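# Set lighting desk faders to their taped levels

## Task

Move every channel fader on the lighting desk so it sits at the level marked on the tape strip above that fader, and make sure the master fader is back at the level it had at the start.

## Robot and tools

Robot: two UR-style six-joint arms, left_arm and right_arm, each with a two-finger parallel gripper (0 to 80 mm gap) and a wrist camera. Cameras are named cam_left_wrist and cam_right_wrist, both 896x504. In the scene frame +z is up, +x points out over the table, and left_arm is on the +y side; the origin is at table height midway between the arm bases (left base near (-0.057, +0.462, +0.017) m, right near (+0.044, -0.383, +0.017) m). Hand poses, velocities and targets in results are given in each arm's own base frame. Movement offsets are taken along the current Hand target's own axes. The gripper's fingers point along its +z and close along its x; end_effector_position is the point between the pads, with fingertips 9.3 mm further out. The housing is 201 mm long across the closing direction, and a camera block sticks out about 12 cm toward the gripper's -y.

Command row: every motion call uses rows of 18 numbers, always covering both arms even when one stays put. Order: left_arm dx, dy, dz, rx, ry, rz, left_gripper position, force_limit, speed, then the same nine for right_arm/right_gripper. All are in [-1, 1]. The six pose numbers are an offset, not a pose: they count from that arm's Hand target as it stood when the action or move began, with 1.0 meaning 0.6 m of travel or 180 degrees of turn; rx, ry, rz form a single rotation vector. Sending the same offset twice moves the hand twice. Six zeros re-request the current Hand target. Gripper numbers are absolute settings: position +1 fully open, about -0.90 pads touching, -1 to grip until stopped; force_limit -1 about 15 N to +1 about 35 N per pad; speed -1 is 5 mm/s, +1 is 100 mm/s. To keep a gripper unchanged, resend its previous three numbers (0 is a real command). A changed force_limit or speed only acts with a new position value.

execute_actions(actions, cameras): actions is a list of actions; each action is a table of up to 15 rows, one per 1/30 s step, the last row held to fill 15 steps. Each row's offset counts from the start pose of that action, not from the row before. An empty actions list returns state plus all camera images.

move(target, speed, blend, stop_force, zero, blocking, cameras): target is one 18-number row or a list of up to 15 rows, all offsets from the same starting Hand targets. Paths are straight, end together, last at least 0.5 s and are cut at 10 s. speed is m/s (0.002 to 3.6, default 0.25; rotation capped at twice that in rad/s), one value or one per target. blend is a corner radius in metres for lists; 0 stops at each point. stop_force (3 to 120 N, shared by both arms) ends an arm's path when its wrist sensor feels that much resistance; use it slowly when touching fader caps, omit it when pulling away from something being pressed. zero (only with stop_force) rezeroes the sensor first by default. blocking=false returns early and cannot be combined with stop_force. Moves do not avoid obstacles or the other arm; avoid paths passing close to an arm's own base.

wait(seconds 0 to 10, cameras) lets time pass. stop(cameras) brakes a running move. zoom_image(camera, region [x0,y0,x1,y1] pixels, at most 504 square) enlarges part of the latest image, useful for reading tape labels and fader positions. zero_wrist_force(arm) rezeroes one sensor. read_manual(section) only shows licence text. finished_scene(scene) ends the current scene irreversibly; call nothing after it in that reply.

Results: Hand target is the last commanded pose after clipping; grippers often settle a little short, and the next command asks again. Orientation commands are clipped to within 32 degrees of the measured one each step. Gripper lines give width_mm and is_grasped (1 only when an object stopped the fingers). Wrist force and torque are in the end effector's axes, with a third line showing the peak since the last report. Joint velocities can read within noise. A move adds a move: line with the ending (done, off_target, moving, held, fault) and limits (paced = pose clipped, held = steps withheld). Joint torques include the arm's own weight. MOTOR HOT appears near 70 °C; at 85 °C the arm is braked for 30 to 60 s.

Avoid: pushing a target past firm contact, since the arms are stiff; about 150 N outside force or wrist contact torque near 15 N m triggers a 10 s fault stop. Fast moves overshoot and hit harder. Keep the arms from touching each other, including fingers closing on the other gripper. Nothing may drop off the table. Do not leave an arm stretched out or pushing for long, as motors heat. Slide faders gently, then back off with a target on the far side of the gripper to release pressure; check the master fader was not disturbed.

Each tool is called after "Emit:" by a JSON object that holds its "op" and its "data", one argument or row to a line.

## Session

Emit:
{"op": "execute_actions", "data": {
  "actions": []
}}

Scene clock: 0.00 s.
left_arm: end_effector_position=(+0.6515, +0.3916, +0.3486) width_mm=79.9 is_grasped=0 end_effector_quat_wxyz=(+0.406, +0.136, +0.833, +0.351) | right_arm: end_effector_position=(+0.0129, +0.6495, +0.2707) width_mm=79.9 is_grasped=0 end_effector_quat_wxyz=(-0.262, +0.830, +0.103, +0.482)
Joint positions: left_arm=[0.299 -1.164 1.705 -3.233 -1.343 -0.806] | right_arm=[5.227 -1.874 -1.91 -0.689 0.423 3.254]
Joint velocities: within noise
Joint torques (N m): no reading
Wrist force (N): no reading
Wrist torque (N m): no reading
Wrist force, peak (N): no reading
Hand target: left_arm +0.6515, +0.3916, +0.3486; +0.406, +0.136, +0.833, +0.351 | right_arm +0.0129, +0.6495, +0.2707; -0.262, +0.830, +0.103, +0.482
Tool commands: left_gripper/position=+0.998 left_gripper/force_limit=+1.0 left_gripper/speed=+1.0 right_gripper/position=+0.996 right_gripper/force_limit=+1.0 right_gripper/speed=+1.0

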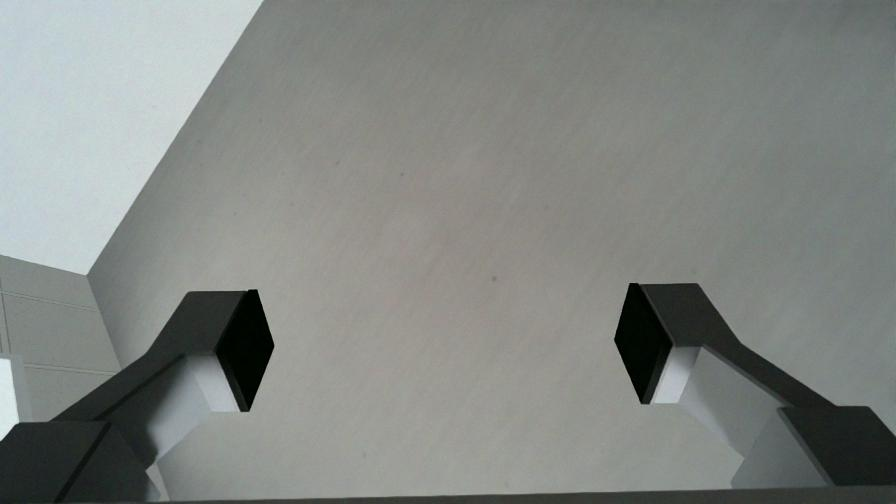

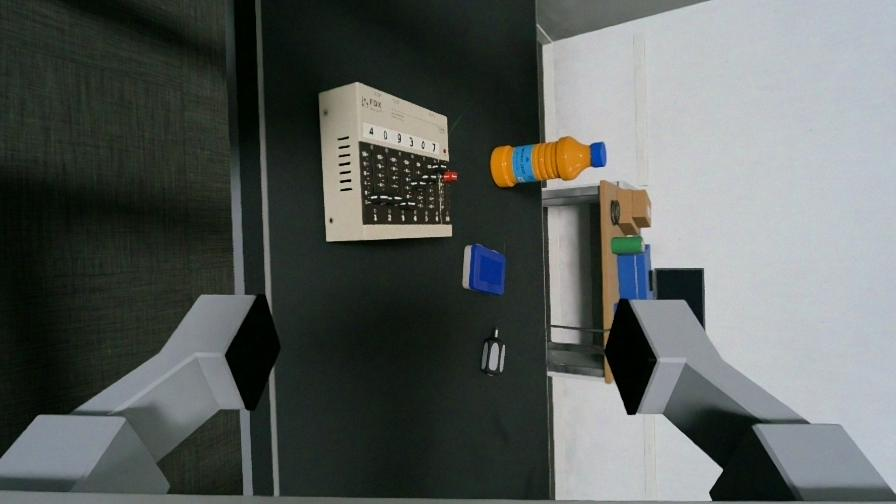

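Emit:
{"op": "zoom_image", "data": {
  "camera": "cam_right_wrist",
  "region": [300, 60, 480, 260]
}}

Emit:
{"op": "zoom_image", "data": {
  "camera": "cam_right_wrist",
  "region": [420, 200, 540, 400]
}}

Scaled by 2.520 from the camera's 896x504 image, which has a finer 1280x720 frame.

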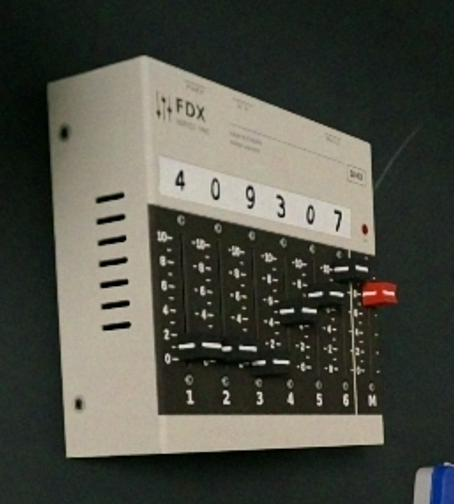

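Scaled by 2.520 from the camera's 896x504 image, which has a finer 1280x720 frame.

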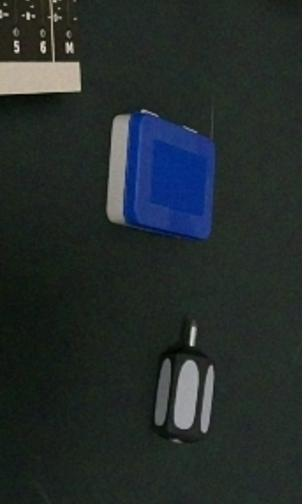

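Emit:
{"op": "move", "data": {
  "target": [
    [0,0,0,0,0,0,1,-1,1, 0.0916,0.1826,-0.1668,0,0,0,1,-1,1],
    [0.0748,-0.7002,-0.7047,0.3817,0.0277,0.3515,1,-1,1, 0.0916,0.1826,-0.1668,0,0,0,1,-1,1]
  ],
  "speed": 0.25,
  "cameras": ["all"]
}}

Scene clock: 246.30 s.
left_arm: end_effector_position=(+0.3218, -0.0872, +0.2100) width_mm=80.0 is_grasped=0 end_effector_quat_wxyz=(+0.000, +0.707, +0.707, +0.000) | right_arm: end_effector_position=(+0.0129, +0.4993, +0.3207) width_mm=80.0 is_grasped=0 end_effector_quat_wxyz=(-0.262, +0.830, +0.103, +0.482)
Joint positions: left_arm=[-0.676 -1.97 2.301 -1.903 -1.571 -0.676] | right_arm=[5.412 -1.41 -2.145 -1.337 0.417 3.711]
Joint torques (N m): left_arm=[-10.68 -12.62 -33.79 -1.78 -0.28 1.17] | right_arm=[9.52 26.25 15.54 -0.3 -4.24 1.45]
Wrist force (N): left_arm=[0.2 3.5 0.2] | right_arm=[-0.2 -0.3 -0.4]
Wrist torque (N m): left_arm=[0.50 -0.29 0.53] | right_arm=[-0.08 -0.01 -0.05]
Wrist force, peak (N): left_arm=[0.4 3.7 0.2] | right_arm=[-1.6 -2.1 2.0]
Hand target: left_arm +0.3217, -0.0872, +0.2100; +0.000, +0.707, +0.707, +0.000 | right_arm +0.0129, +0.4993, +0.3207; -0.262, +0.830, +0.103, +0.482
Off the commanded pose: left_arm 0.000 m, 0 deg | right_arm 0.000 m, 0 deg.
move: done

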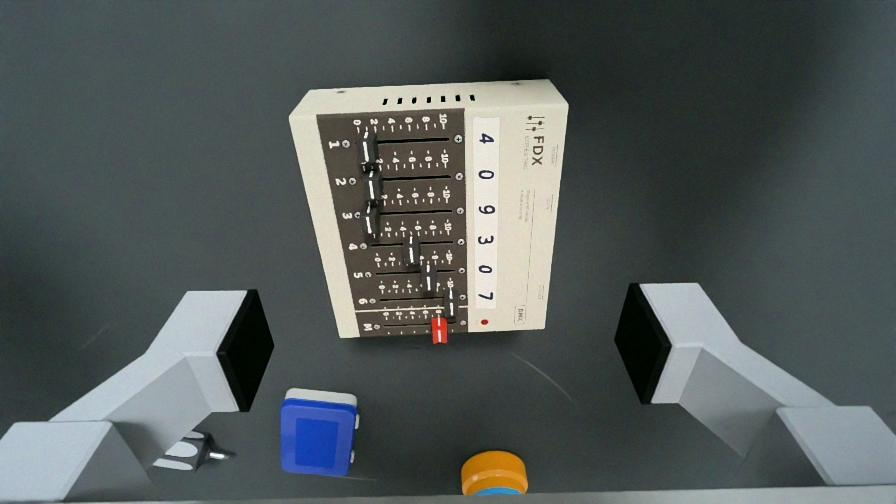

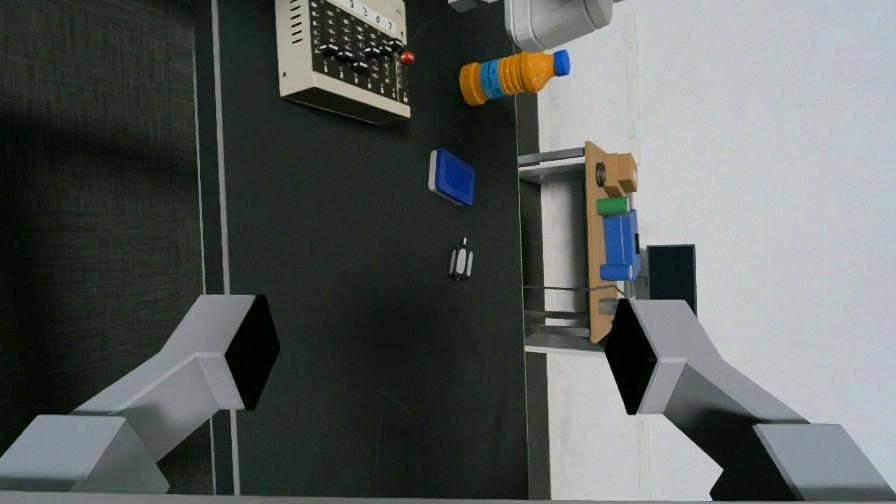

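Emit:
{"op": "zoom_image", "data": {
  "camera": "cam_left_wrist",
  "region": [285, 75, 575, 350]
}}

Emit:
{"op": "zoom_image", "data": {
  "camera": "cam_left_wrist",
  "region": [330, 100, 510, 230]
}}

Emit:
{"op": "zoom_image", "data": {
  "camera": "cam_left_wrist",
  "region": [340, 220, 510, 350]
}}

Scaled by 1.738 from the camera's 896x504 image, which has a finer 1280x720 frame.

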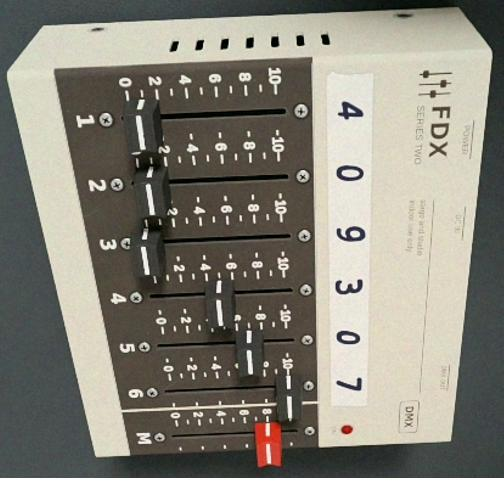

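Scaled by 2.800 from the camera's 896x504 image, which has a finer 1280x720 frame.

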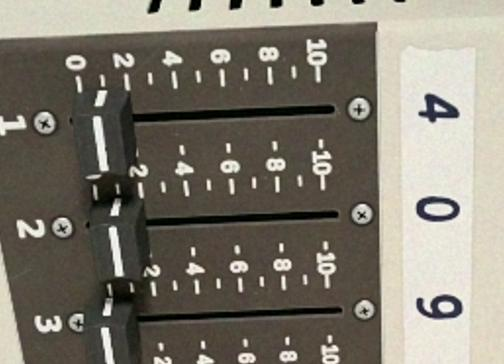

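Scaled by 2.965 from the camera's 896x504 image, which has a finer 1280x720 frame.

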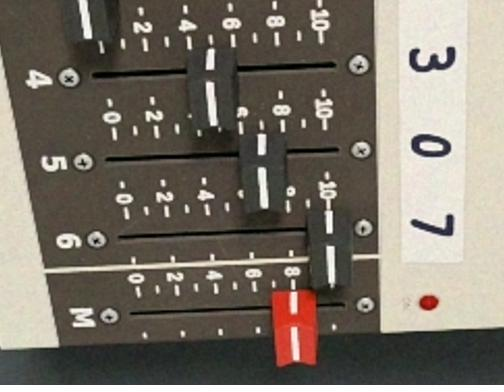

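Emit:
{"op": "move", "data": {
  "target": [-0.0410,0.0238,0.1283,0,0,-0.01556,1,-1,1, 0,0,0,0,0,0,1,-1,1],
  "speed": 0.15,
  "cameras": ["cam_left_wrist"]
}}

Scene clock: 358.90 s.
left_arm: end_effector_position=(+0.3360, -0.1119, +0.1331) width_mm=80.0 is_grasped=0 end_effector_quat_wxyz=(+0.000, +0.690, +0.724, +0.000) | right_arm: end_effector_position=(+0.0129, +0.4993, +0.3207) width_mm=80.0 is_grasped=0 end_effector_quat_wxyz=(-0.262, +0.830, +0.103, +0.482)
Joint positions: left_arm=[-0.707 -1.786 2.407 -2.192 -1.571 -0.756] | right_arm=[5.412 -1.41 -2.145 -1.337 0.417 3.711]
Joint torques (N m): left_arm=[9.75 -2.16 -24.25 -4.28 1.91 -0.41] | right_arm=[9.6 26.97 19.77 -0.44 -4.38 1.44]
Wrist force (N): left_arm=[0.5 3.5 0.3] | right_arm=[-0.3 -0.1 -0.2]
Wrist torque (N m): left_arm=[0.52 -0.31 0.53] | right_arm=[-0.05 0.00 -0.05]
Wrist force, peak (N): left_arm=[0.1 4.1 1.4] | right_arm=[-0.6 -0.6 -0.2]
Hand target: left_arm +0.3360, -0.1119, +0.1330; +0.000, +0.690, +0.724, +0.000 | right_arm +0.0129, +0.4993, +0.3207; -0.262, +0.830, +0.103, +0.482
Off the commanded pose: left_arm 0.000 m, 0 deg | right_arm 0.000 m, 0 deg.
move: done
Images, in order (width x height): cam_left_wrist 896x504.

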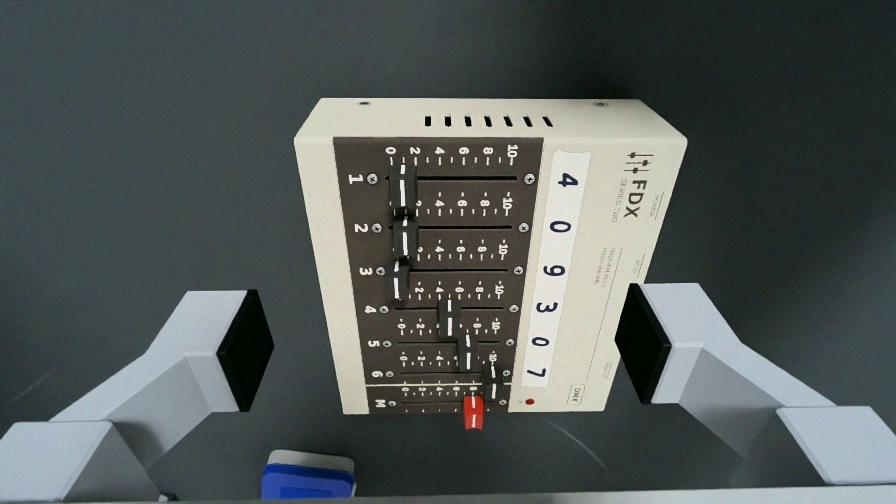

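Emit:
{"op": "zoom_image", "data": {
  "camera": "cam_left_wrist",
  "region": [330, 130, 560, 260]
}}

Emit:
{"op": "zoom_image", "data": {
  "camera": "cam_left_wrist",
  "region": [350, 240, 560, 440]
}}

Scaled by 2.191 from the camera's 896x504 image, which has a finer 1280x720 frame.

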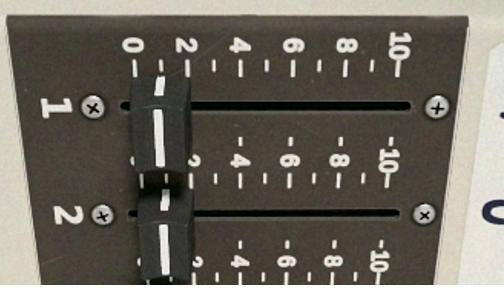

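Scaled by 2.400 from the camera's 896x504 image, which has a finer 1280x720 frame.

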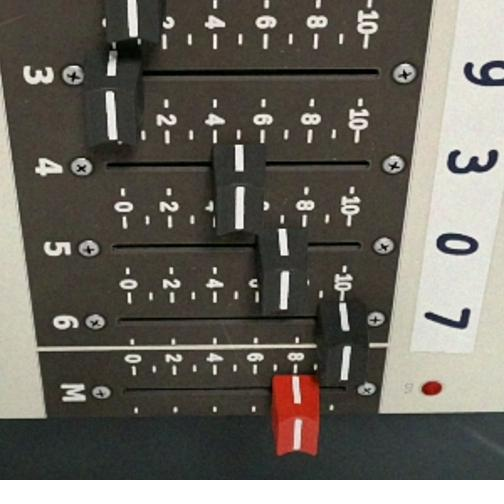

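Emit:
{"op": "zoom_image", "data": {
  "camera": "cam_left_wrist",
  "region": [150, 270, 290, 430]
}}

Emit:
{"op": "zoom_image", "data": {
  "camera": "cam_left_wrist",
  "region": [600, 270, 740, 430]
}}

Scaled by 3.150 from the camera's 896x504 image, which has a finer 1280x720 frame.

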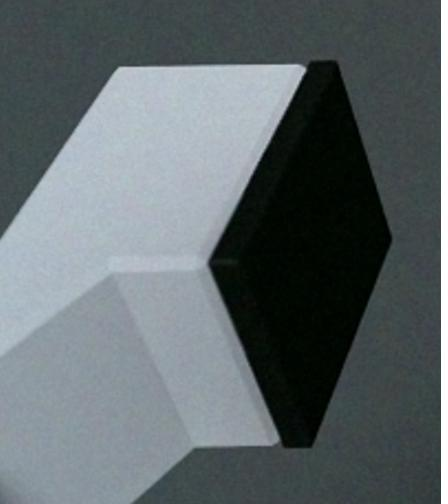

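Scaled by 3.150 from the camera's 896x504 image, which has a finer 1280x720 frame.

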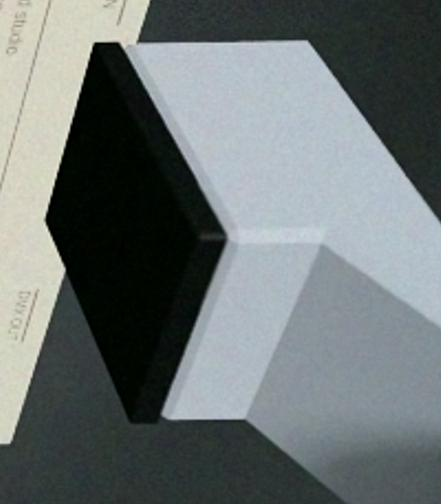

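Emit:
{"op": "move", "data": {
  "target": [-0.0135,0.1343,0.1018,0,0,0.00794,1,-1,1, 0,0,0,0,0,0,1,-1,1],
  "speed": 0.15,
  "cameras": ["cam_left_wrist"]
}}

Scene clock: 488.07 s.
left_arm: end_effector_position=(+0.4169, -0.1160, +0.0720) width_mm=80.0 is_grasped=0 end_effector_quat_wxyz=(+0.000, +0.698, +0.716, +0.000) | right_arm: end_effector_position=(+0.0129, +0.4993, +0.3207) width_mm=80.0 is_grasped=0 end_effector_quat_wxyz=(-0.262, +0.830, +0.103, +0.482)
Joint positions: left_arm=[-0.584 -1.444 2.297 -2.424 -1.571 -0.609] | right_arm=[5.412 -1.41 -2.145 -1.337 0.417 3.711]
Joint torques (N m): left_arm=[-8.02 -14.88 -15.21 -3.42 -1.05 0.35] | right_arm=[9.92 26.22 24.6 -0.18 -4.33 1.29]
Wrist force (N): left_arm=[0.6 3.6 0.5] | right_arm=[-0.4 -0.3 -0.5]
Wrist torque (N m): left_arm=[0.51 -0.32 0.43] | right_arm=[-0.08 0.02 -0.05]
Wrist force, peak (N): left_arm=[0.6 5.2 1.7] | right_arm=[-0.9 -0.2 -0.2]
Hand target: left_arm +0.4170, -0.1160, +0.0720; +0.000, +0.699, +0.716, +0.000 | right_arm +0.0129, +0.4993, +0.3207; -0.262, +0.830, +0.103, +0.482
Off the commanded pose: left_arm 0.000 m, 0 deg | right_arm 0.000 m, 0 deg.
move: done
Images, in order (width x height): cam_left_wrist 896x504.

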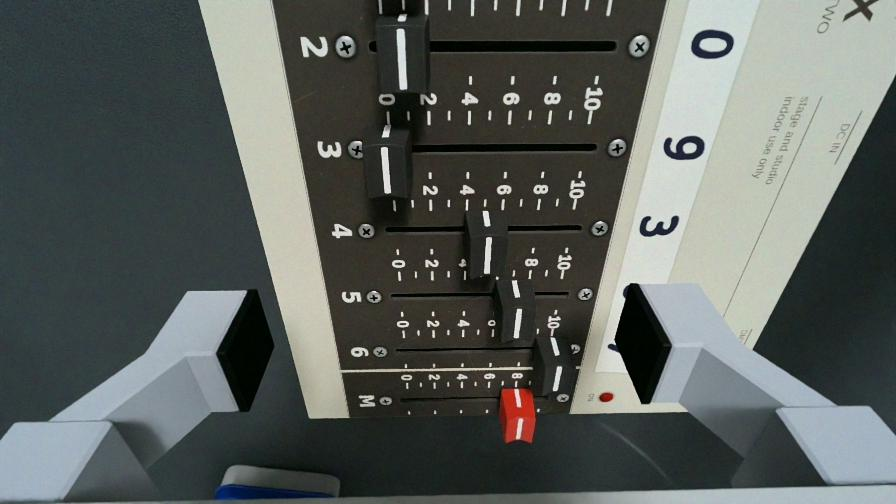

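Emit:
{"op": "zoom_image", "data": {
  "camera": "cam_left_wrist",
  "region": [320, 60, 660, 260]
}}

Emit:
{"op": "zoom_image", "data": {
  "camera": "cam_left_wrist",
  "region": [330, 200, 630, 440]
}}

Scaled by 1.482 from the camera's 896x504 image, which has a finer 1280x720 frame.

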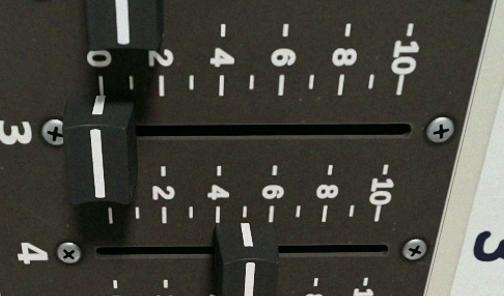

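Scaled by 1.680 from the camera's 896x504 image, which has a finer 1280x720 frame.

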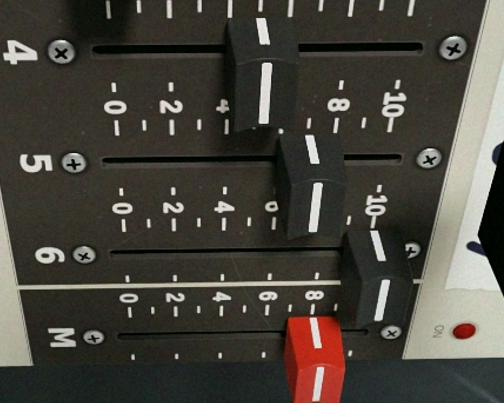

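Emit:
{"op": "zero_wrist_force", "data": {
  "arm": "left_arm"
}}

Emit:
{"op": "move", "data": {
  "target": [0,0,0.0667,0,0,0,1,-1,1, 0,0,0,0,0,0,1,-1,1],
  "speed": 0.01,
  "stop_force": 4,
  "cameras": ["cam_left_wrist"]
}}

Wrist force sensor zeroed.

Scene clock: 541.07 s.
left_arm: end_effector_position=(+0.4170, -0.1161, +0.0490) width_mm=80.0 is_grasped=0 end_effector_quat_wxyz=(+0.000, +0.699, +0.716, +0.000) | right_arm: end_effector_position=(+0.0129, +0.4993, +0.3207) width_mm=80.0 is_grasped=0 end_effector_quat_wxyz=(-0.262, +0.830, +0.103, +0.482)
Joint positions: left_arm=[-0.584 -1.387 2.318 -2.503 -1.571 -0.609] | right_arm=[5.412 -1.41 -2.144 -1.337 0.417 3.711]
Joint torques (N m): left_arm=[-11.13 -30.1 -25.12 -3.23 2.01 0.87] | right_arm=[9.76 26.29 31.06 -0.21 -4.42 1.02]
Wrist force (N, zeroed by zero_wrist_force on left_arm): left_arm=[-0.2 0.5 -2.2] | right_arm=[-0.5 -0.1 -0.2]
Wrist torque (N m, zeroed by zero_wrist_force on left_arm): left_arm=[-0.02 -0.11 -0.03] | right_arm=[-0.06 0.04 -0.05]
Wrist force, peak (N, zeroed by zero_wrist_force on left_arm): left_arm=[5.5 -4.4 -20.8] | right_arm=[-0.7 -0.1 -0.7]
Hand target: left_arm +0.4170, -0.1161, +0.0490; +0.000, +0.699, +0.716, +0.000 (not the last commanded pose) | right_arm +0.0129, +0.4993, +0.3207; -0.262, +0.830, +0.103, +0.482
Off the commanded pose: left_arm 0.017 m, 0 deg | right_arm 0.000 m, 0 deg.
move: contact (left_arm)
Images, in order (width x height): cam_left_wrist 896x504.

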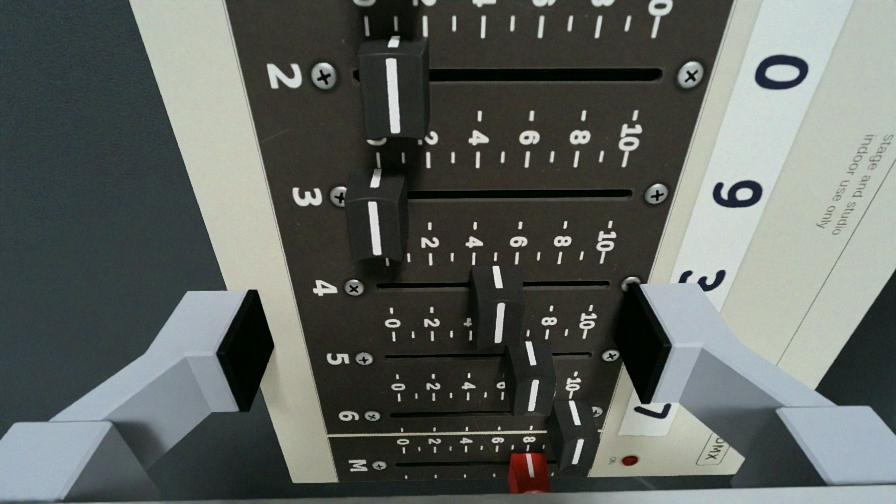

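Emit:
{"op": "zoom_image", "data": {
  "camera": "cam_left_wrist",
  "region": [560, 240, 740, 430]
}}

Emit:
{"op": "zoom_image", "data": {
  "camera": "cam_left_wrist",
  "region": [200, 240, 380, 430]
}}

Scaled by 2.653 from the camera's 896x504 image, which has a finer 1280x720 frame.

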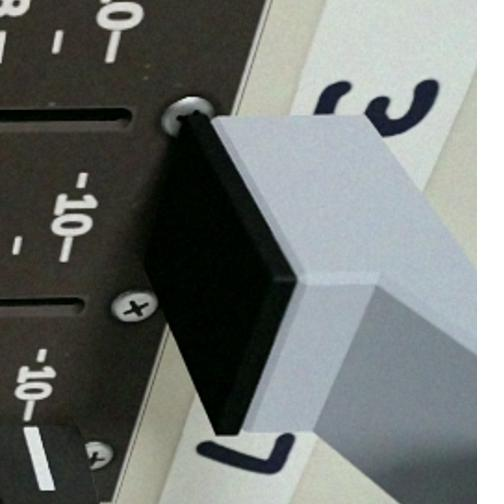

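Scaled by 2.653 from the camera's 896x504 image, which has a finer 1280x720 frame.

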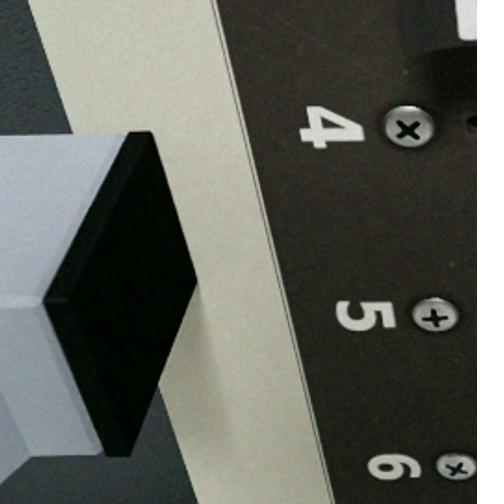

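Emit:
{"op": "move", "data": {
  "target": [
    [0,0,-0.01833,0,0,0,1,-1,1, 0,0,0,0,0,0,1,-1,1],
    [0,-0.01583,-0.01833,0,0,0,1,-1,1, 0,0,0,0,0,0,1,-1,1],
    [0,-0.01583,-0.00417,0,0,0,1,-1,1, 0,0,0,0,0,0,1,-1,1]
  ],
  "speed": 0.05,
  "cameras": ["cam_left_wrist"]
}}

Emit:
{"op": "zoom_image", "data": {
  "camera": "cam_left_wrist",
  "region": [330, 200, 650, 400]
}}

Scene clock: 572.83 s.
left_arm: end_effector_position=(+0.4074, -0.1162, +0.0515) width_mm=80.0 is_grasped=0 end_effector_quat_wxyz=(+0.000, +0.699, +0.716, +0.000) | right_arm: end_effector_position=(+0.0129, +0.4993, +0.3207) width_mm=80.0 is_grasped=0 end_effector_quat_wxyz=(-0.262, +0.830, +0.103, +0.482)
Joint positions: left_arm=[-0.598 -1.412 2.34 -2.5 -1.571 -0.622] | right_arm=[5.412 -1.41 -2.144 -1.337 0.417 3.711]
Joint torques (N m): left_arm=[10.2 -22.21 -25.86 -1.6 1.93 1.46] | right_arm=[9.92 24.64 31.73 -0.22 -4.19 1.05]
Wrist force (N, zeroed by zero_wrist_force on left_arm): left_arm=[0.1 -0.2 0.0] | right_arm=[-0.6 0.1 -0.7]
Wrist torque (N m, zeroed by zero_wrist_force on left_arm): left_arm=[-0.01 -0.01 0.00] | right_arm=[-0.04 0.05 -0.05]
Wrist force, peak (N, zeroed by zero_wrist_force on left_arm): left_arm=[-0.3 0.5 -2.5] | right_arm=[-0.6 0.1 -0.7]
Hand target: left_arm +0.4075, -0.1163, +0.0515; +0.000, +0.699, +0.716, +0.000 | right_arm +0.0129, +0.4993, +0.3207; -0.262, +0.830, +0.103, +0.482
Off the commanded pose: left_arm 0.000 m, 0 deg | right_arm 0.000 m, 0 deg.
move: done
Images, in order (width x height): cam_left_wrist 896x504.

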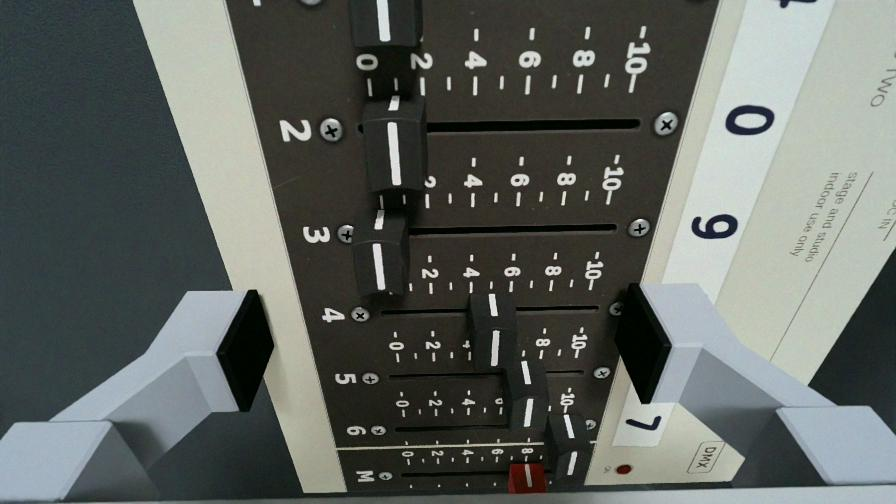

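Scaled by 1.575 from the camera's 896x504 image, which has a finer 1280x720 frame.

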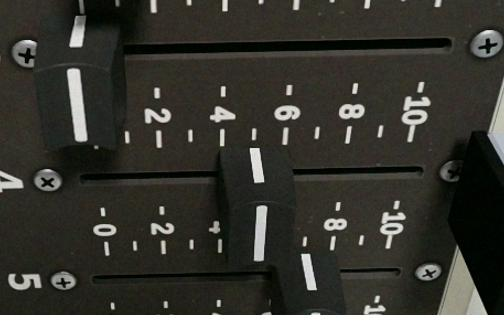

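Emit:
{"op": "move", "data": {
  "target": [
    [0.00283,0,0,0,0,0,1,-1,1, 0,0,0,0,0,0,1,-1,1],
    [0.00283,0,0,0,0,0,-1,-1,0, 0,0,0,0,0,0,1,-1,1]
  ],
  "speed": 0.05,
  "cameras": ["cam_left_wrist"]
}}

Emit:
{"op": "zoom_image", "data": {
  "camera": "cam_left_wrist",
  "region": [330, 200, 650, 440]
}}

Scene clock: 607.10 s.
left_arm: end_effector_position=(+0.4074, -0.1146, +0.0515) width_mm=9.5 is_grasped=1 end_effector_quat_wxyz=(+0.000, +0.699, +0.716, +0.000) | right_arm: end_effector_position=(+0.0129, +0.4993, +0.3207) width_mm=80.0 is_grasped=0 end_effector_quat_wxyz=(-0.262, +0.830, +0.103, +0.482)
Joint positions: left_arm=[-0.595 -1.413 2.341 -2.5 -1.571 -0.619] | right_arm=[5.412 -1.41 -2.144 -1.337 0.417 3.711]
Joint torques (N m): left_arm=[-10.48 -30.09 -8.62 -4.49 1.39 -1.78] | right_arm=[9.24 26.91 31 -0.12 -4.22 0.72]
Wrist force (N, zeroed by zero_wrist_force on left_arm): left_arm=[1.2 -0.8 -0.1] | right_arm=[-0.6 0.0 -0.1]
Wrist torque (N m, zeroed by zero_wrist_force on left_arm): left_arm=[-0.02 0.01 -0.01] | right_arm=[-0.05 0.04 -0.05]
Wrist force, peak (N, zeroed by zero_wrist_force on left_arm): left_arm=[1.5 -0.8 -0.2] | right_arm=[-0.5 -0.3 -0.7]
Hand target: left_arm +0.4074, -0.1146, +0.0515; +0.000, +0.699, +0.716, +0.000 | right_arm +0.0129, +0.4993, +0.3207; -0.262, +0.830, +0.103, +0.482
Off the commanded pose: left_arm 0.000 m, 0 deg | right_arm 0.000 m, 0 deg.
move: done
Images, in order (width x height): cam_left_wrist 896x504.

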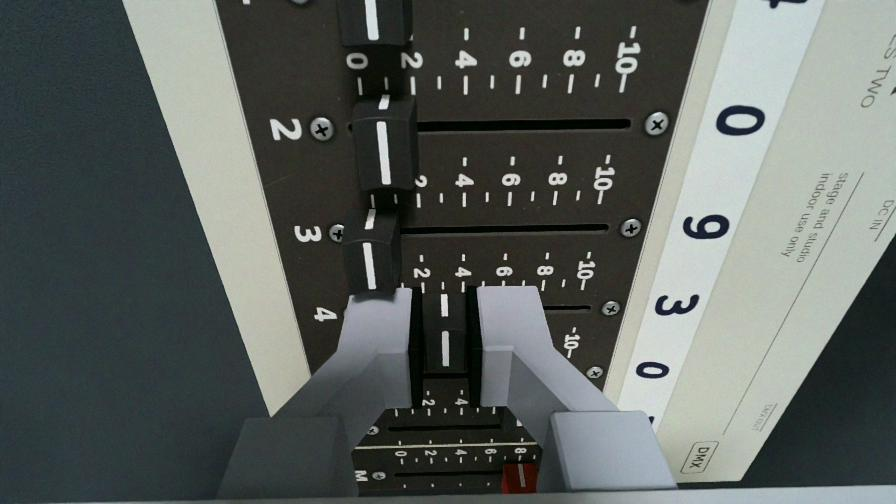

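Scaled by 1.575 from the camera's 896x504 image, which has a finer 1280x720 frame.

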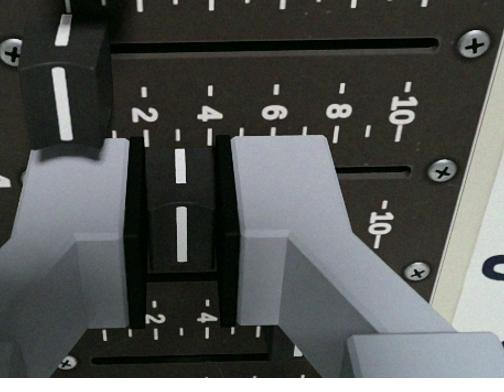

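Emit:
{"op": "move", "data": {
  "target": [
    [0,0,0,0,0,0,-0.5,-1,0, 0,0,0,0,0,0,1,-1,1],
    [0,0,-0.04,0,0,0,-0.5,-1,0, 0,0,0,0,0,0,1,-1,1]
  ],
  "speed": 0.1,
  "cameras": ["cam_left_wrist"]
}}

Emit:
{"op": "zoom_image", "data": {
  "camera": "cam_left_wrist",
  "region": [330, 190, 650, 430]
}}

Scene clock: 646.63 s.
left_arm: end_effector_position=(+0.4075, -0.1146, +0.0755) width_mm=17.0 is_grasped=0 end_effector_quat_wxyz=(+0.000, +0.699, +0.716, +0.000) | right_arm: end_effector_position=(+0.0129, +0.4993, +0.3207) width_mm=80.0 is_grasped=0 end_effector_quat_wxyz=(-0.262, +0.830, +0.103, +0.482)
Joint positions: left_arm=[-0.595 -1.473 2.318 -2.416 -1.571 -0.619] | right_arm=[5.412 -1.41 -2.144 -1.337 0.417 3.711]
Joint torques (N m): left_arm=[-7.28 -19.2 -7.05 -3.48 0.36 -0.67] | right_arm=[9.28 26.44 31.24 -0.15 -4.04 0.47]
Wrist force (N, zeroed by zero_wrist_force on left_arm): left_arm=[0.0 0.0 -0.1] | right_arm=[-0.4 -0.3 -0.2]
Wrist torque (N m, zeroed by zero_wrist_force on left_arm): left_arm=[0.00 0.00 -0.01] | right_arm=[-0.07 0.02 -0.05]
Wrist force, peak (N, zeroed by zero_wrist_force on left_arm): left_arm=[1.3 -0.8 -0.7] | right_arm=[-0.9 -0.2 -0.3]
Hand target: left_arm +0.4074, -0.1146, +0.0755; +0.000, +0.699, +0.716, +0.000 | right_arm +0.0129, +0.4993, +0.3207; -0.262, +0.830, +0.103, +0.482
Off the commanded pose: left_arm 0.000 m, 0 deg | right_arm 0.000 m, 0 deg.
move: done
Images, in order (width x height): cam_left_wrist 896x504.

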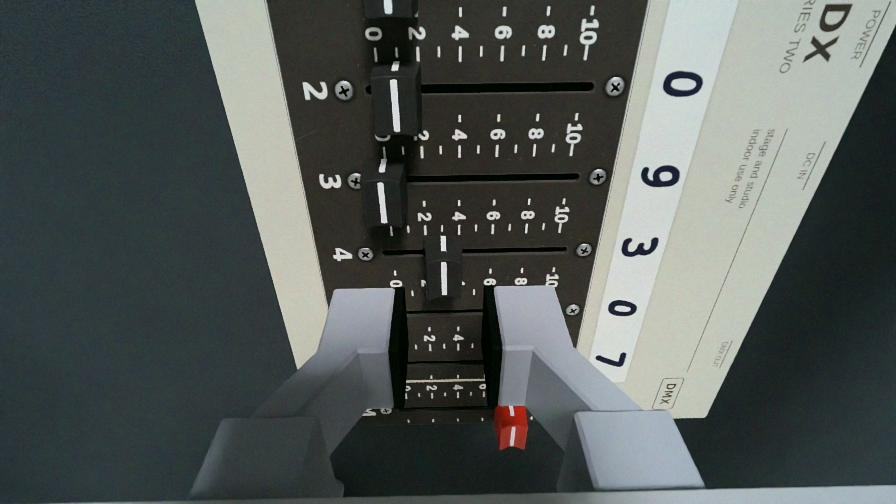

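Scaled by 1.575 from the camera's 896x504 image, which has a finer 1280x720 frame.

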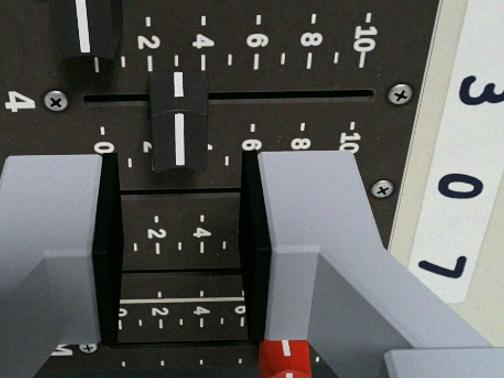

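Emit:
{"op": "move", "data": {
  "target": [0.00388,0.07667,0,0,0,0,-1,-1,0.5, 0,0,0,0,0,0,1,-1,1],
  "speed": 0.1,
  "cameras": ["cam_left_wrist"]
}}

Emit:
{"op": "zoom_image", "data": {
  "camera": "cam_left_wrist",
  "region": [300, 150, 620, 420]
}}

Scene clock: 683.70 s.
left_arm: end_effector_position=(+0.4533, -0.1110, +0.0755) width_mm=0.0 is_grasped=0 end_effector_quat_wxyz=(+0.000, +0.698, +0.716, +0.000) | right_arm: end_effector_position=(+0.0129, +0.4993, +0.3207) width_mm=80.0 is_grasped=0 end_effector_quat_wxyz=(-0.262, +0.830, +0.103, +0.482)
Joint positions: left_arm=[-0.53 -1.38 2.203 -2.394 -1.571 -0.554] | right_arm=[5.412 -1.41 -2.144 -1.337 0.417 3.711]
Joint torques (N m): left_arm=[-7.57 -20.87 -19.25 -4.6 -1.83 -0.88] | right_arm=[9.97 26.67 30.72 -0.19 -3.78 0.52]
Wrist force (N, zeroed by zero_wrist_force on left_arm): left_arm=[0.1 -0.1 -0.3] | right_arm=[-0.4 0.1 -0.2]
Wrist torque (N m, zeroed by zero_wrist_force on left_arm): left_arm=[0.03 0.01 0.01] | right_arm=[-0.02 0.01 -0.05]
Wrist force, peak (N, zeroed by zero_wrist_force on left_arm): left_arm=[-0.4 -1.6 0.0] | right_arm=[-0.7 -0.5 -0.5]
Hand target: left_arm +0.4534, -0.1111, +0.0755; +0.000, +0.699, +0.716, +0.000 | right_arm +0.0129, +0.4993, +0.3207; -0.262, +0.830, +0.103, +0.482
Off the commanded pose: left_arm 0.000 m, 0 deg | right_arm 0.000 m, 0 deg.
move: done
Images, in order (width x height): cam_left_wrist 896x504.

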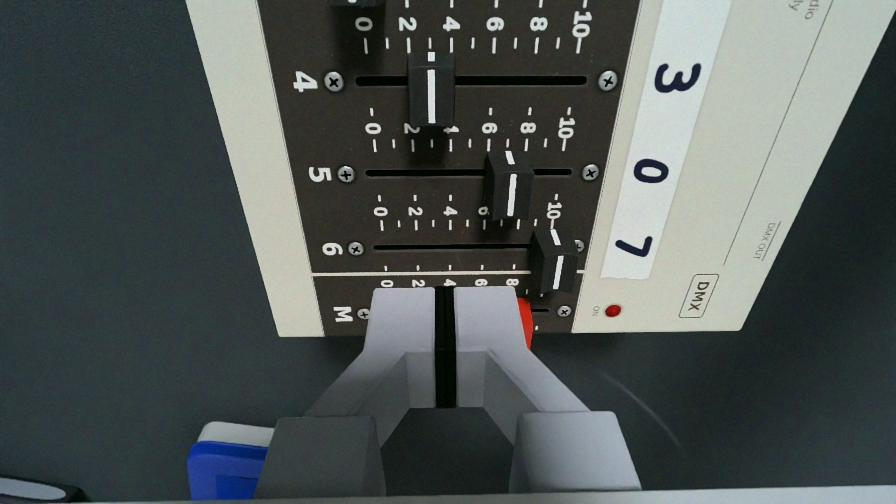

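Scaled by 1.575 from the camera's 896x504 image, which has a finer 1280x720 frame.

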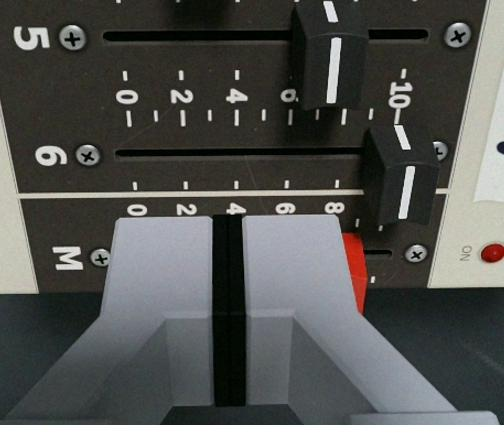

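Emit:
{"op": "move", "data": {
  "target": [0,0,0.03583,0,0,0,-1,-1,0.5, 0,0,0,0,0,0,1,-1,1],
  "speed": 0.05
}}

Emit:
{"op": "zero_wrist_force", "data": {
  "arm": "left_arm"
}}

Emit:
{"op": "move", "data": {
  "target": [0,0,0.02333,0,0,0,-1,-1,0.5, 0,0,0,0,0,0,1,-1,1],
  "speed": 0.004,
  "stop_force": 3,
  "cameras": ["cam_left_wrist"]
}}

Scene clock: 691.97 s.
left_arm: end_effector_position=(+0.4533, -0.1111, +0.0539) width_mm=0.0 is_grasped=0 end_effector_quat_wxyz=(+0.000, +0.699, +0.716, +0.000) | right_arm: end_effector_position=(+0.0129, +0.4993, +0.3207) width_mm=80.0 is_grasped=0 end_effector_quat_wxyz=(-0.262, +0.830, +0.103, +0.482)
Joint positions: left_arm=[-0.53 -1.332 2.222 -2.461 -1.571 -0.554] | right_arm=[5.412 -1.41 -2.144 -1.337 0.417 3.711]
Joint torques (N m): left_arm=[-10.21 -33.28 -26.98 -0.24 -1.56 0.67] | right_arm=[9.57 25.6 31.93 -0.27 -4.17 0.48]
Wrist force (N, zeroed by zero_wrist_force on left_arm): left_arm=[0.1 -0.2 -0.1] | right_arm=[-0.4 -0.1 -0.2]
Wrist torque (N m, zeroed by zero_wrist_force on left_arm): left_arm=[-0.02 -0.01 -0.01] | right_arm=[-0.05 0.02 -0.05]
Wrist force, peak (N, zeroed by zero_wrist_force on left_arm): left_arm=[-0.1 0.2 -1.2] | right_arm=[-0.8 0.0 -0.3]
Hand target: left_arm +0.4534, -0.1111, +0.0540; +0.000, +0.699, +0.716, +0.000 | right_arm +0.0129, +0.4993, +0.3207; -0.262, +0.830, +0.103, +0.482
Off the commanded pose: left_arm 0.000 m, 0 deg | right_arm 0.000 m, 0 deg.
move: done

Wrist force sensor zeroed.

Scene clock: 694.40 s.
left_arm: end_effector_position=(+0.4534, -0.1111, +0.0490) width_mm=0.0 is_grasped=0 end_effector_quat_wxyz=(+0.000, +0.699, +0.716, +0.000) | right_arm: end_effector_position=(+0.0129, +0.4993, +0.3207) width_mm=80.0 is_grasped=0 end_effector_quat_wxyz=(-0.262, +0.830, +0.103, +0.482)
Joint positions: left_arm=[-0.53 -1.32 2.226 -2.477 -1.571 -0.554] | right_arm=[5.412 -1.41 -2.144 -1.337 0.417 3.711]
Joint torques (N m): left_arm=[-5.99 -34.8 -24.37 -0.28 -1.68 0.05] | right_arm=[8.89 25.87 30.26 -0.24 -3.94 0.23]
Wrist force (N, zeroed by zero_wrist_force on left_arm): left_arm=[-0.3 0.1 -0.9] | right_arm=[-0.4 -0.2 -0.4]
Wrist torque (N m, zeroed by zero_wrist_force on left_arm): left_arm=[-0.02 0.01 0.01] | right_arm=[-0.06 0.02 -0.04]
Wrist force, peak (N, zeroed by zero_wrist_force on left_arm): left_arm=[1.5 -3.3 -9.4] | right_arm=[-0.8 -0.3 -0.3]
Hand target: left_arm +0.4534, -0.1112, +0.0490; +0.000, +0.699, +0.716, +0.000 (not the last commanded pose) | right_arm +0.0129, +0.4993, +0.3207; -0.262, +0.830, +0.103, +0.482
Off the commanded pose: left_arm 0.009 m, 0 deg | right_arm 0.000 m, 0 deg.
move: contact (left_arm)
Images, in order (width x height): cam_left_wrist 896x504.

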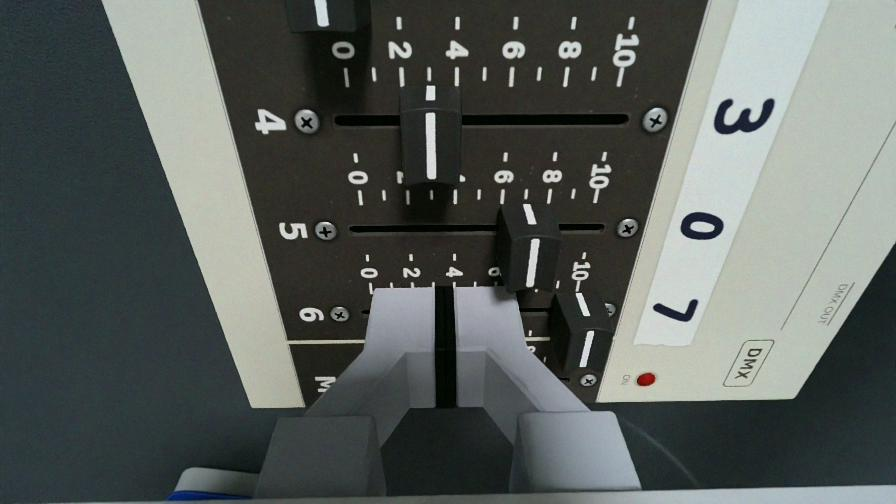

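Emit:
{"op": "zoom_image", "data": {
  "camera": "cam_left_wrist",
  "region": [330, 240, 630, 400]
}}

Scaled by 1.680 from the camera's 896x504 image, which has a finer 1280x720 frame.

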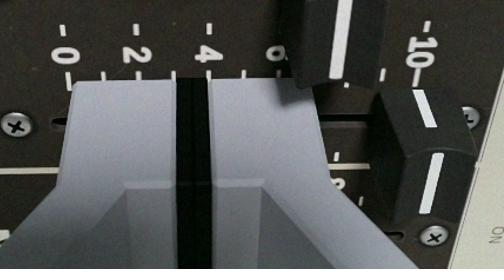

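Emit:
{"op": "move", "data": {
  "target": [
    [0,0,-0.04417,0,0,0,-1,-1,0.5, 0,0,0,0,0,0,1,-1,1],
    [0.02593,0,-0.04417,0,0,0,0.2875,-1,0.5, 0,0,0,0,0,0,1,-1,1],
    [0.02593,0,-0.00417,0,0,0,0.2875,-1,0.5, 0,0,0,0,0,0,1,-1,1],
    [0.02593,0,-0.00417,0,0,0,-1,-1,0, 0,0,0,0,0,0,1,-1,1]
  ],
  "speed": 0.08,
  "cameras": ["cam_left_wrist"]
}}

Emit:
{"op": "zoom_image", "data": {
  "camera": "cam_left_wrist",
  "region": [250, 240, 610, 400]
}}

Scene clock: 721.73 s.
left_arm: end_effector_position=(+0.4530, -0.0956, +0.0515) width_mm=9.6 is_grasped=1 end_effector_quat_wxyz=(+0.000, +0.699, +0.716, +0.000) | right_arm: end_effector_position=(+0.0129, +0.4993, +0.3207) width_mm=80.0 is_grasped=0 end_effector_quat_wxyz=(-0.262, +0.830, +0.103, +0.482)
Joint positions: left_arm=[-0.5 -1.333 2.234 -2.472 -1.571 -0.524] | right_arm=[5.412 -1.41 -2.144 -1.337 0.417 3.711]
Joint torques (N m): left_arm=[7.65 -26.18 -26.71 -4.11 -1.51 0.05] | right_arm=[11.02 25.6 30.9 -0.29 -3.9 0.04]
Wrist force (N, zeroed by zero_wrist_force on left_arm): left_arm=[0.7 -0.8 -0.3] | right_arm=[-0.4 -0.4 -0.6]
Wrist torque (N m, zeroed by zero_wrist_force on left_arm): left_arm=[0.00 0.03 0.01] | right_arm=[-0.10 0.02 -0.05]
Wrist force, peak (N, zeroed by zero_wrist_force on left_arm): left_arm=[-1.6 -0.2 -0.4] | right_arm=[-0.8 -0.4 -0.4]
Hand target: left_arm +0.4530, -0.0956, +0.0515; +0.000, +0.699, +0.716, +0.000 | right_arm +0.0129, +0.4993, +0.3207; -0.262, +0.830, +0.103, +0.482
Off the commanded pose: left_arm 0.000 m, 0 deg | right_arm 0.000 m, 0 deg.
move: done
Images, in order (width x height): cam_left_wrist 896x504.

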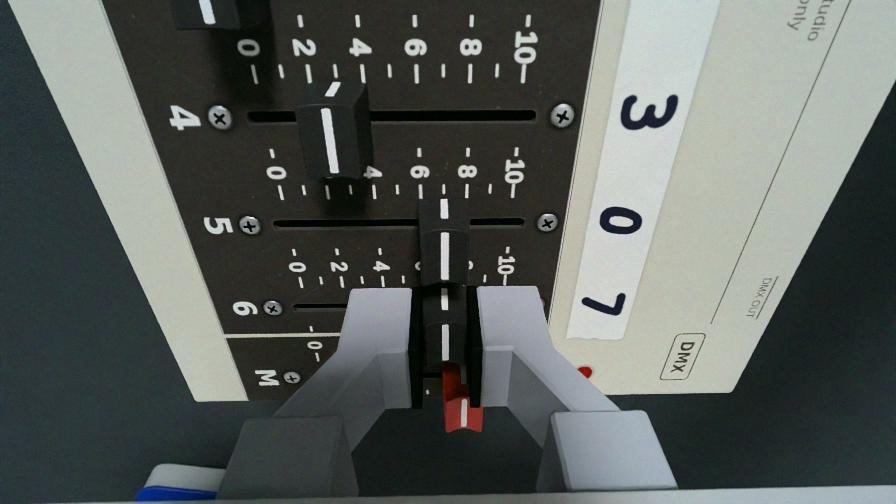

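Scaled by 1.400 from the camera's 896x504 image, which has a finer 1280x720 frame.

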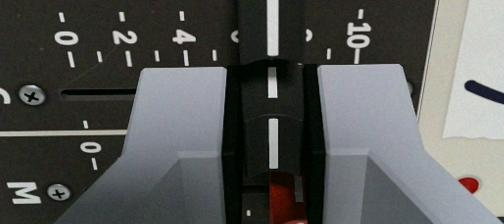

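Emit:
{"op": "move", "data": {
  "target": [
    [0,0,0,0,0,0,-0.4,-1,0, 0,0,0,0,0,0,1,-1,1],
    [0,0,-0.04,0,0,0,-0.4,-1,0, 0,0,0,0,0,0,1,-1,1],
    [0,-0.07,-0.07,0,0,0,0.2875,-1,0, 0,0,0,0,0,0,1,-1,1]
  ],
  "speed": 0.1,
  "cameras": ["cam_left_wrist"]
}}

Emit:
{"op": "zoom_image", "data": {
  "camera": "cam_left_wrist",
  "region": [300, 180, 560, 380]
}}

Scene clock: 729.17 s.
left_arm: end_effector_position=(+0.4110, -0.0966, +0.0935) width_mm=50.1 is_grasped=0 end_effector_quat_wxyz=(+0.000, +0.699, +0.716, +0.000) | right_arm: end_effector_position=(+0.0129, +0.4993, +0.3207) width_mm=80.0 is_grasped=0 end_effector_quat_wxyz=(-0.262, +0.830, +0.103, +0.482)
Joint positions: left_arm=[-0.552 -1.517 2.3 -2.355 -1.571 -0.576] | right_arm=[5.412 -1.41 -2.144 -1.337 0.417 3.711]
Joint torques (N m): left_arm=[9.55 -27.39 -11.27 -4.14 1.96 -1.73] | right_arm=[10.88 25.62 30.42 -0.19 -3.6 -0.14]
Wrist force (N, zeroed by zero_wrist_force on left_arm): left_arm=[-0.2 0.0 0.1] | right_arm=[-0.5 -0.1 -0.3]
Wrist torque (N m, zeroed by zero_wrist_force on left_arm): left_arm=[0.00 0.03 0.13] | right_arm=[-0.04 0.03 -0.05]
Wrist force, peak (N, zeroed by zero_wrist_force on left_arm): left_arm=[-0.2 -1.5 -0.5] | right_arm=[-0.5 0.1 -0.7]
Hand target: left_arm +0.4110, -0.0966, +0.0935; +0.000, +0.699, +0.716, +0.000 | right_arm +0.0129, +0.4993, +0.3207; -0.262, +0.830, +0.103, +0.482
Off the commanded pose: left_arm 0.000 m, 0 deg | right_arm 0.000 m, 0 deg.
move: done
Images, in order (width x height): cam_left_wrist 896x504.

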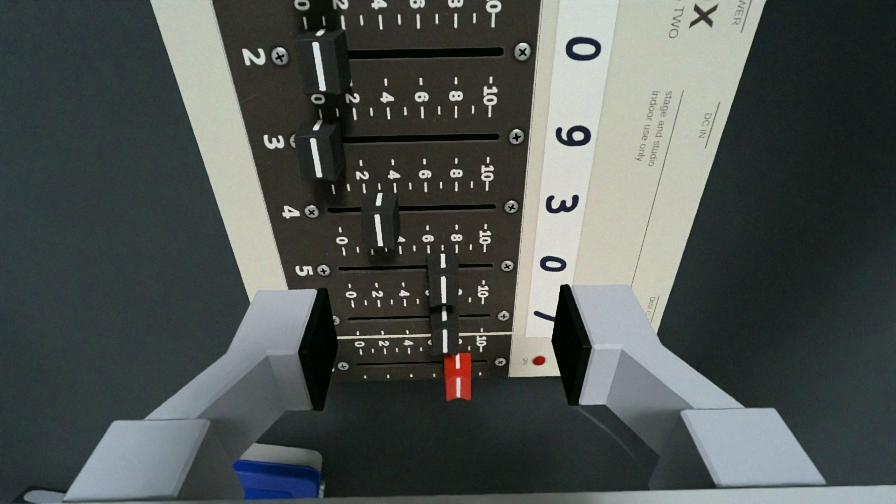

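Scaled by 1.938 from the camera's 896x504 image, which has a finer 1280x720 frame.

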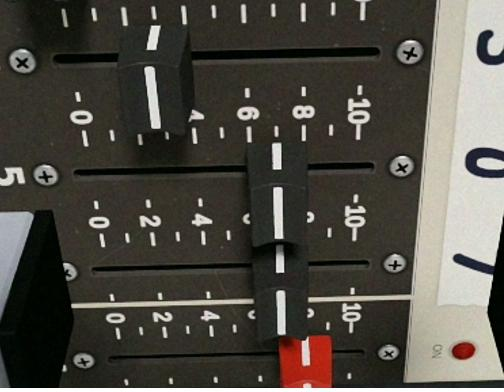

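Emit:
{"op": "move", "data": {
  "target": [
    [-0.05333,0.0325,0.02,0,0,0,1,-1,0.5, 0,0,0,0,0,0,1,-1,1],
    [-0.05333,0.0325,0.07,0,0,0,1,-1,0.5, 0,0,0,0,0,0,1,-1,1],
    [-0.05333,0.0325,0.07,0,0,0,-1,-1,0, 0,0,0,0,0,0,1,-1,1]
  ],
  "speed": 0.1,
  "cameras": ["cam_left_wrist"]
}}

Emit:
{"op": "zoom_image", "data": {
  "camera": "cam_left_wrist",
  "region": [330, 200, 690, 440]
}}

Scene clock: 754.60 s.
left_arm: end_effector_position=(+0.4313, -0.1281, +0.0515) width_mm=9.5 is_grasped=1 end_effector_quat_wxyz=(+0.000, +0.699, +0.716, +0.000) | right_arm: end_effector_position=(+0.0129, +0.4993, +0.3207) width_mm=80.0 is_grasped=0 end_effector_quat_wxyz=(-0.262, +0.830, +0.103, +0.482)
Joint positions: left_arm=[-0.59 -1.359 2.27 -2.482 -1.571 -0.614] | right_arm=[5.412 -1.41 -2.144 -1.337 0.417 3.711]
Joint torques (N m): left_arm=[6.07 -16.82 -25.11 -4.26 1.45 1.29] | right_arm=[9.52 25.85 31.14 -0.1 -3.63 -0.11]
Wrist force (N, zeroed by zero_wrist_force on left_arm): left_arm=[1.4 -0.2 -0.5] | right_arm=[-0.5 -0.4 -0.3]
Wrist torque (N m, zeroed by zero_wrist_force on left_arm): left_arm=[0.01 -0.01 0.09] | right_arm=[-0.09 0.04 -0.04]
Wrist force, peak (N, zeroed by zero_wrist_force on left_arm): left_arm=[-0.1 0.4 -1.8] | right_arm=[-0.9 -0.1 -0.3]
Hand target: left_arm +0.4313, -0.1281, +0.0515; +0.000, +0.699, +0.716, +0.000 | right_arm +0.0129, +0.4993, +0.3207; -0.262, +0.830, +0.103, +0.482
Off the commanded pose: left_arm 0.000 m, 0 deg | right_arm 0.000 m, 0 deg.
move: done
Images, in order (width x height): cam_left_wrist 896x504.

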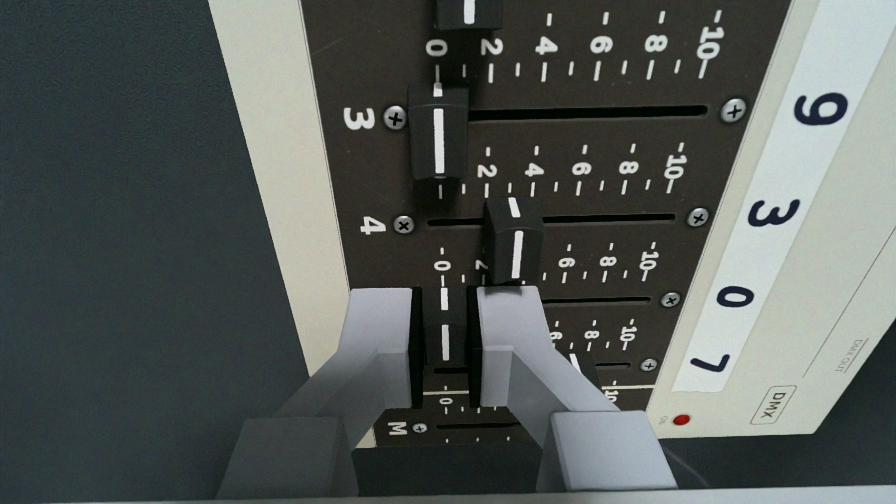

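Scaled by 1.400 from the camera's 896x504 image, which has a finer 1280x720 frame.

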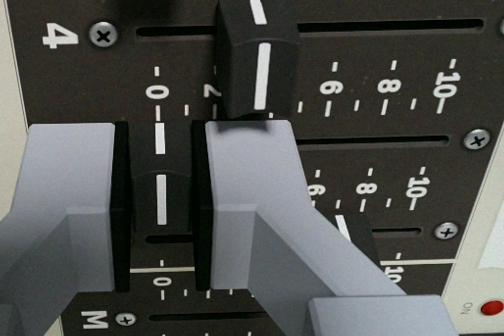

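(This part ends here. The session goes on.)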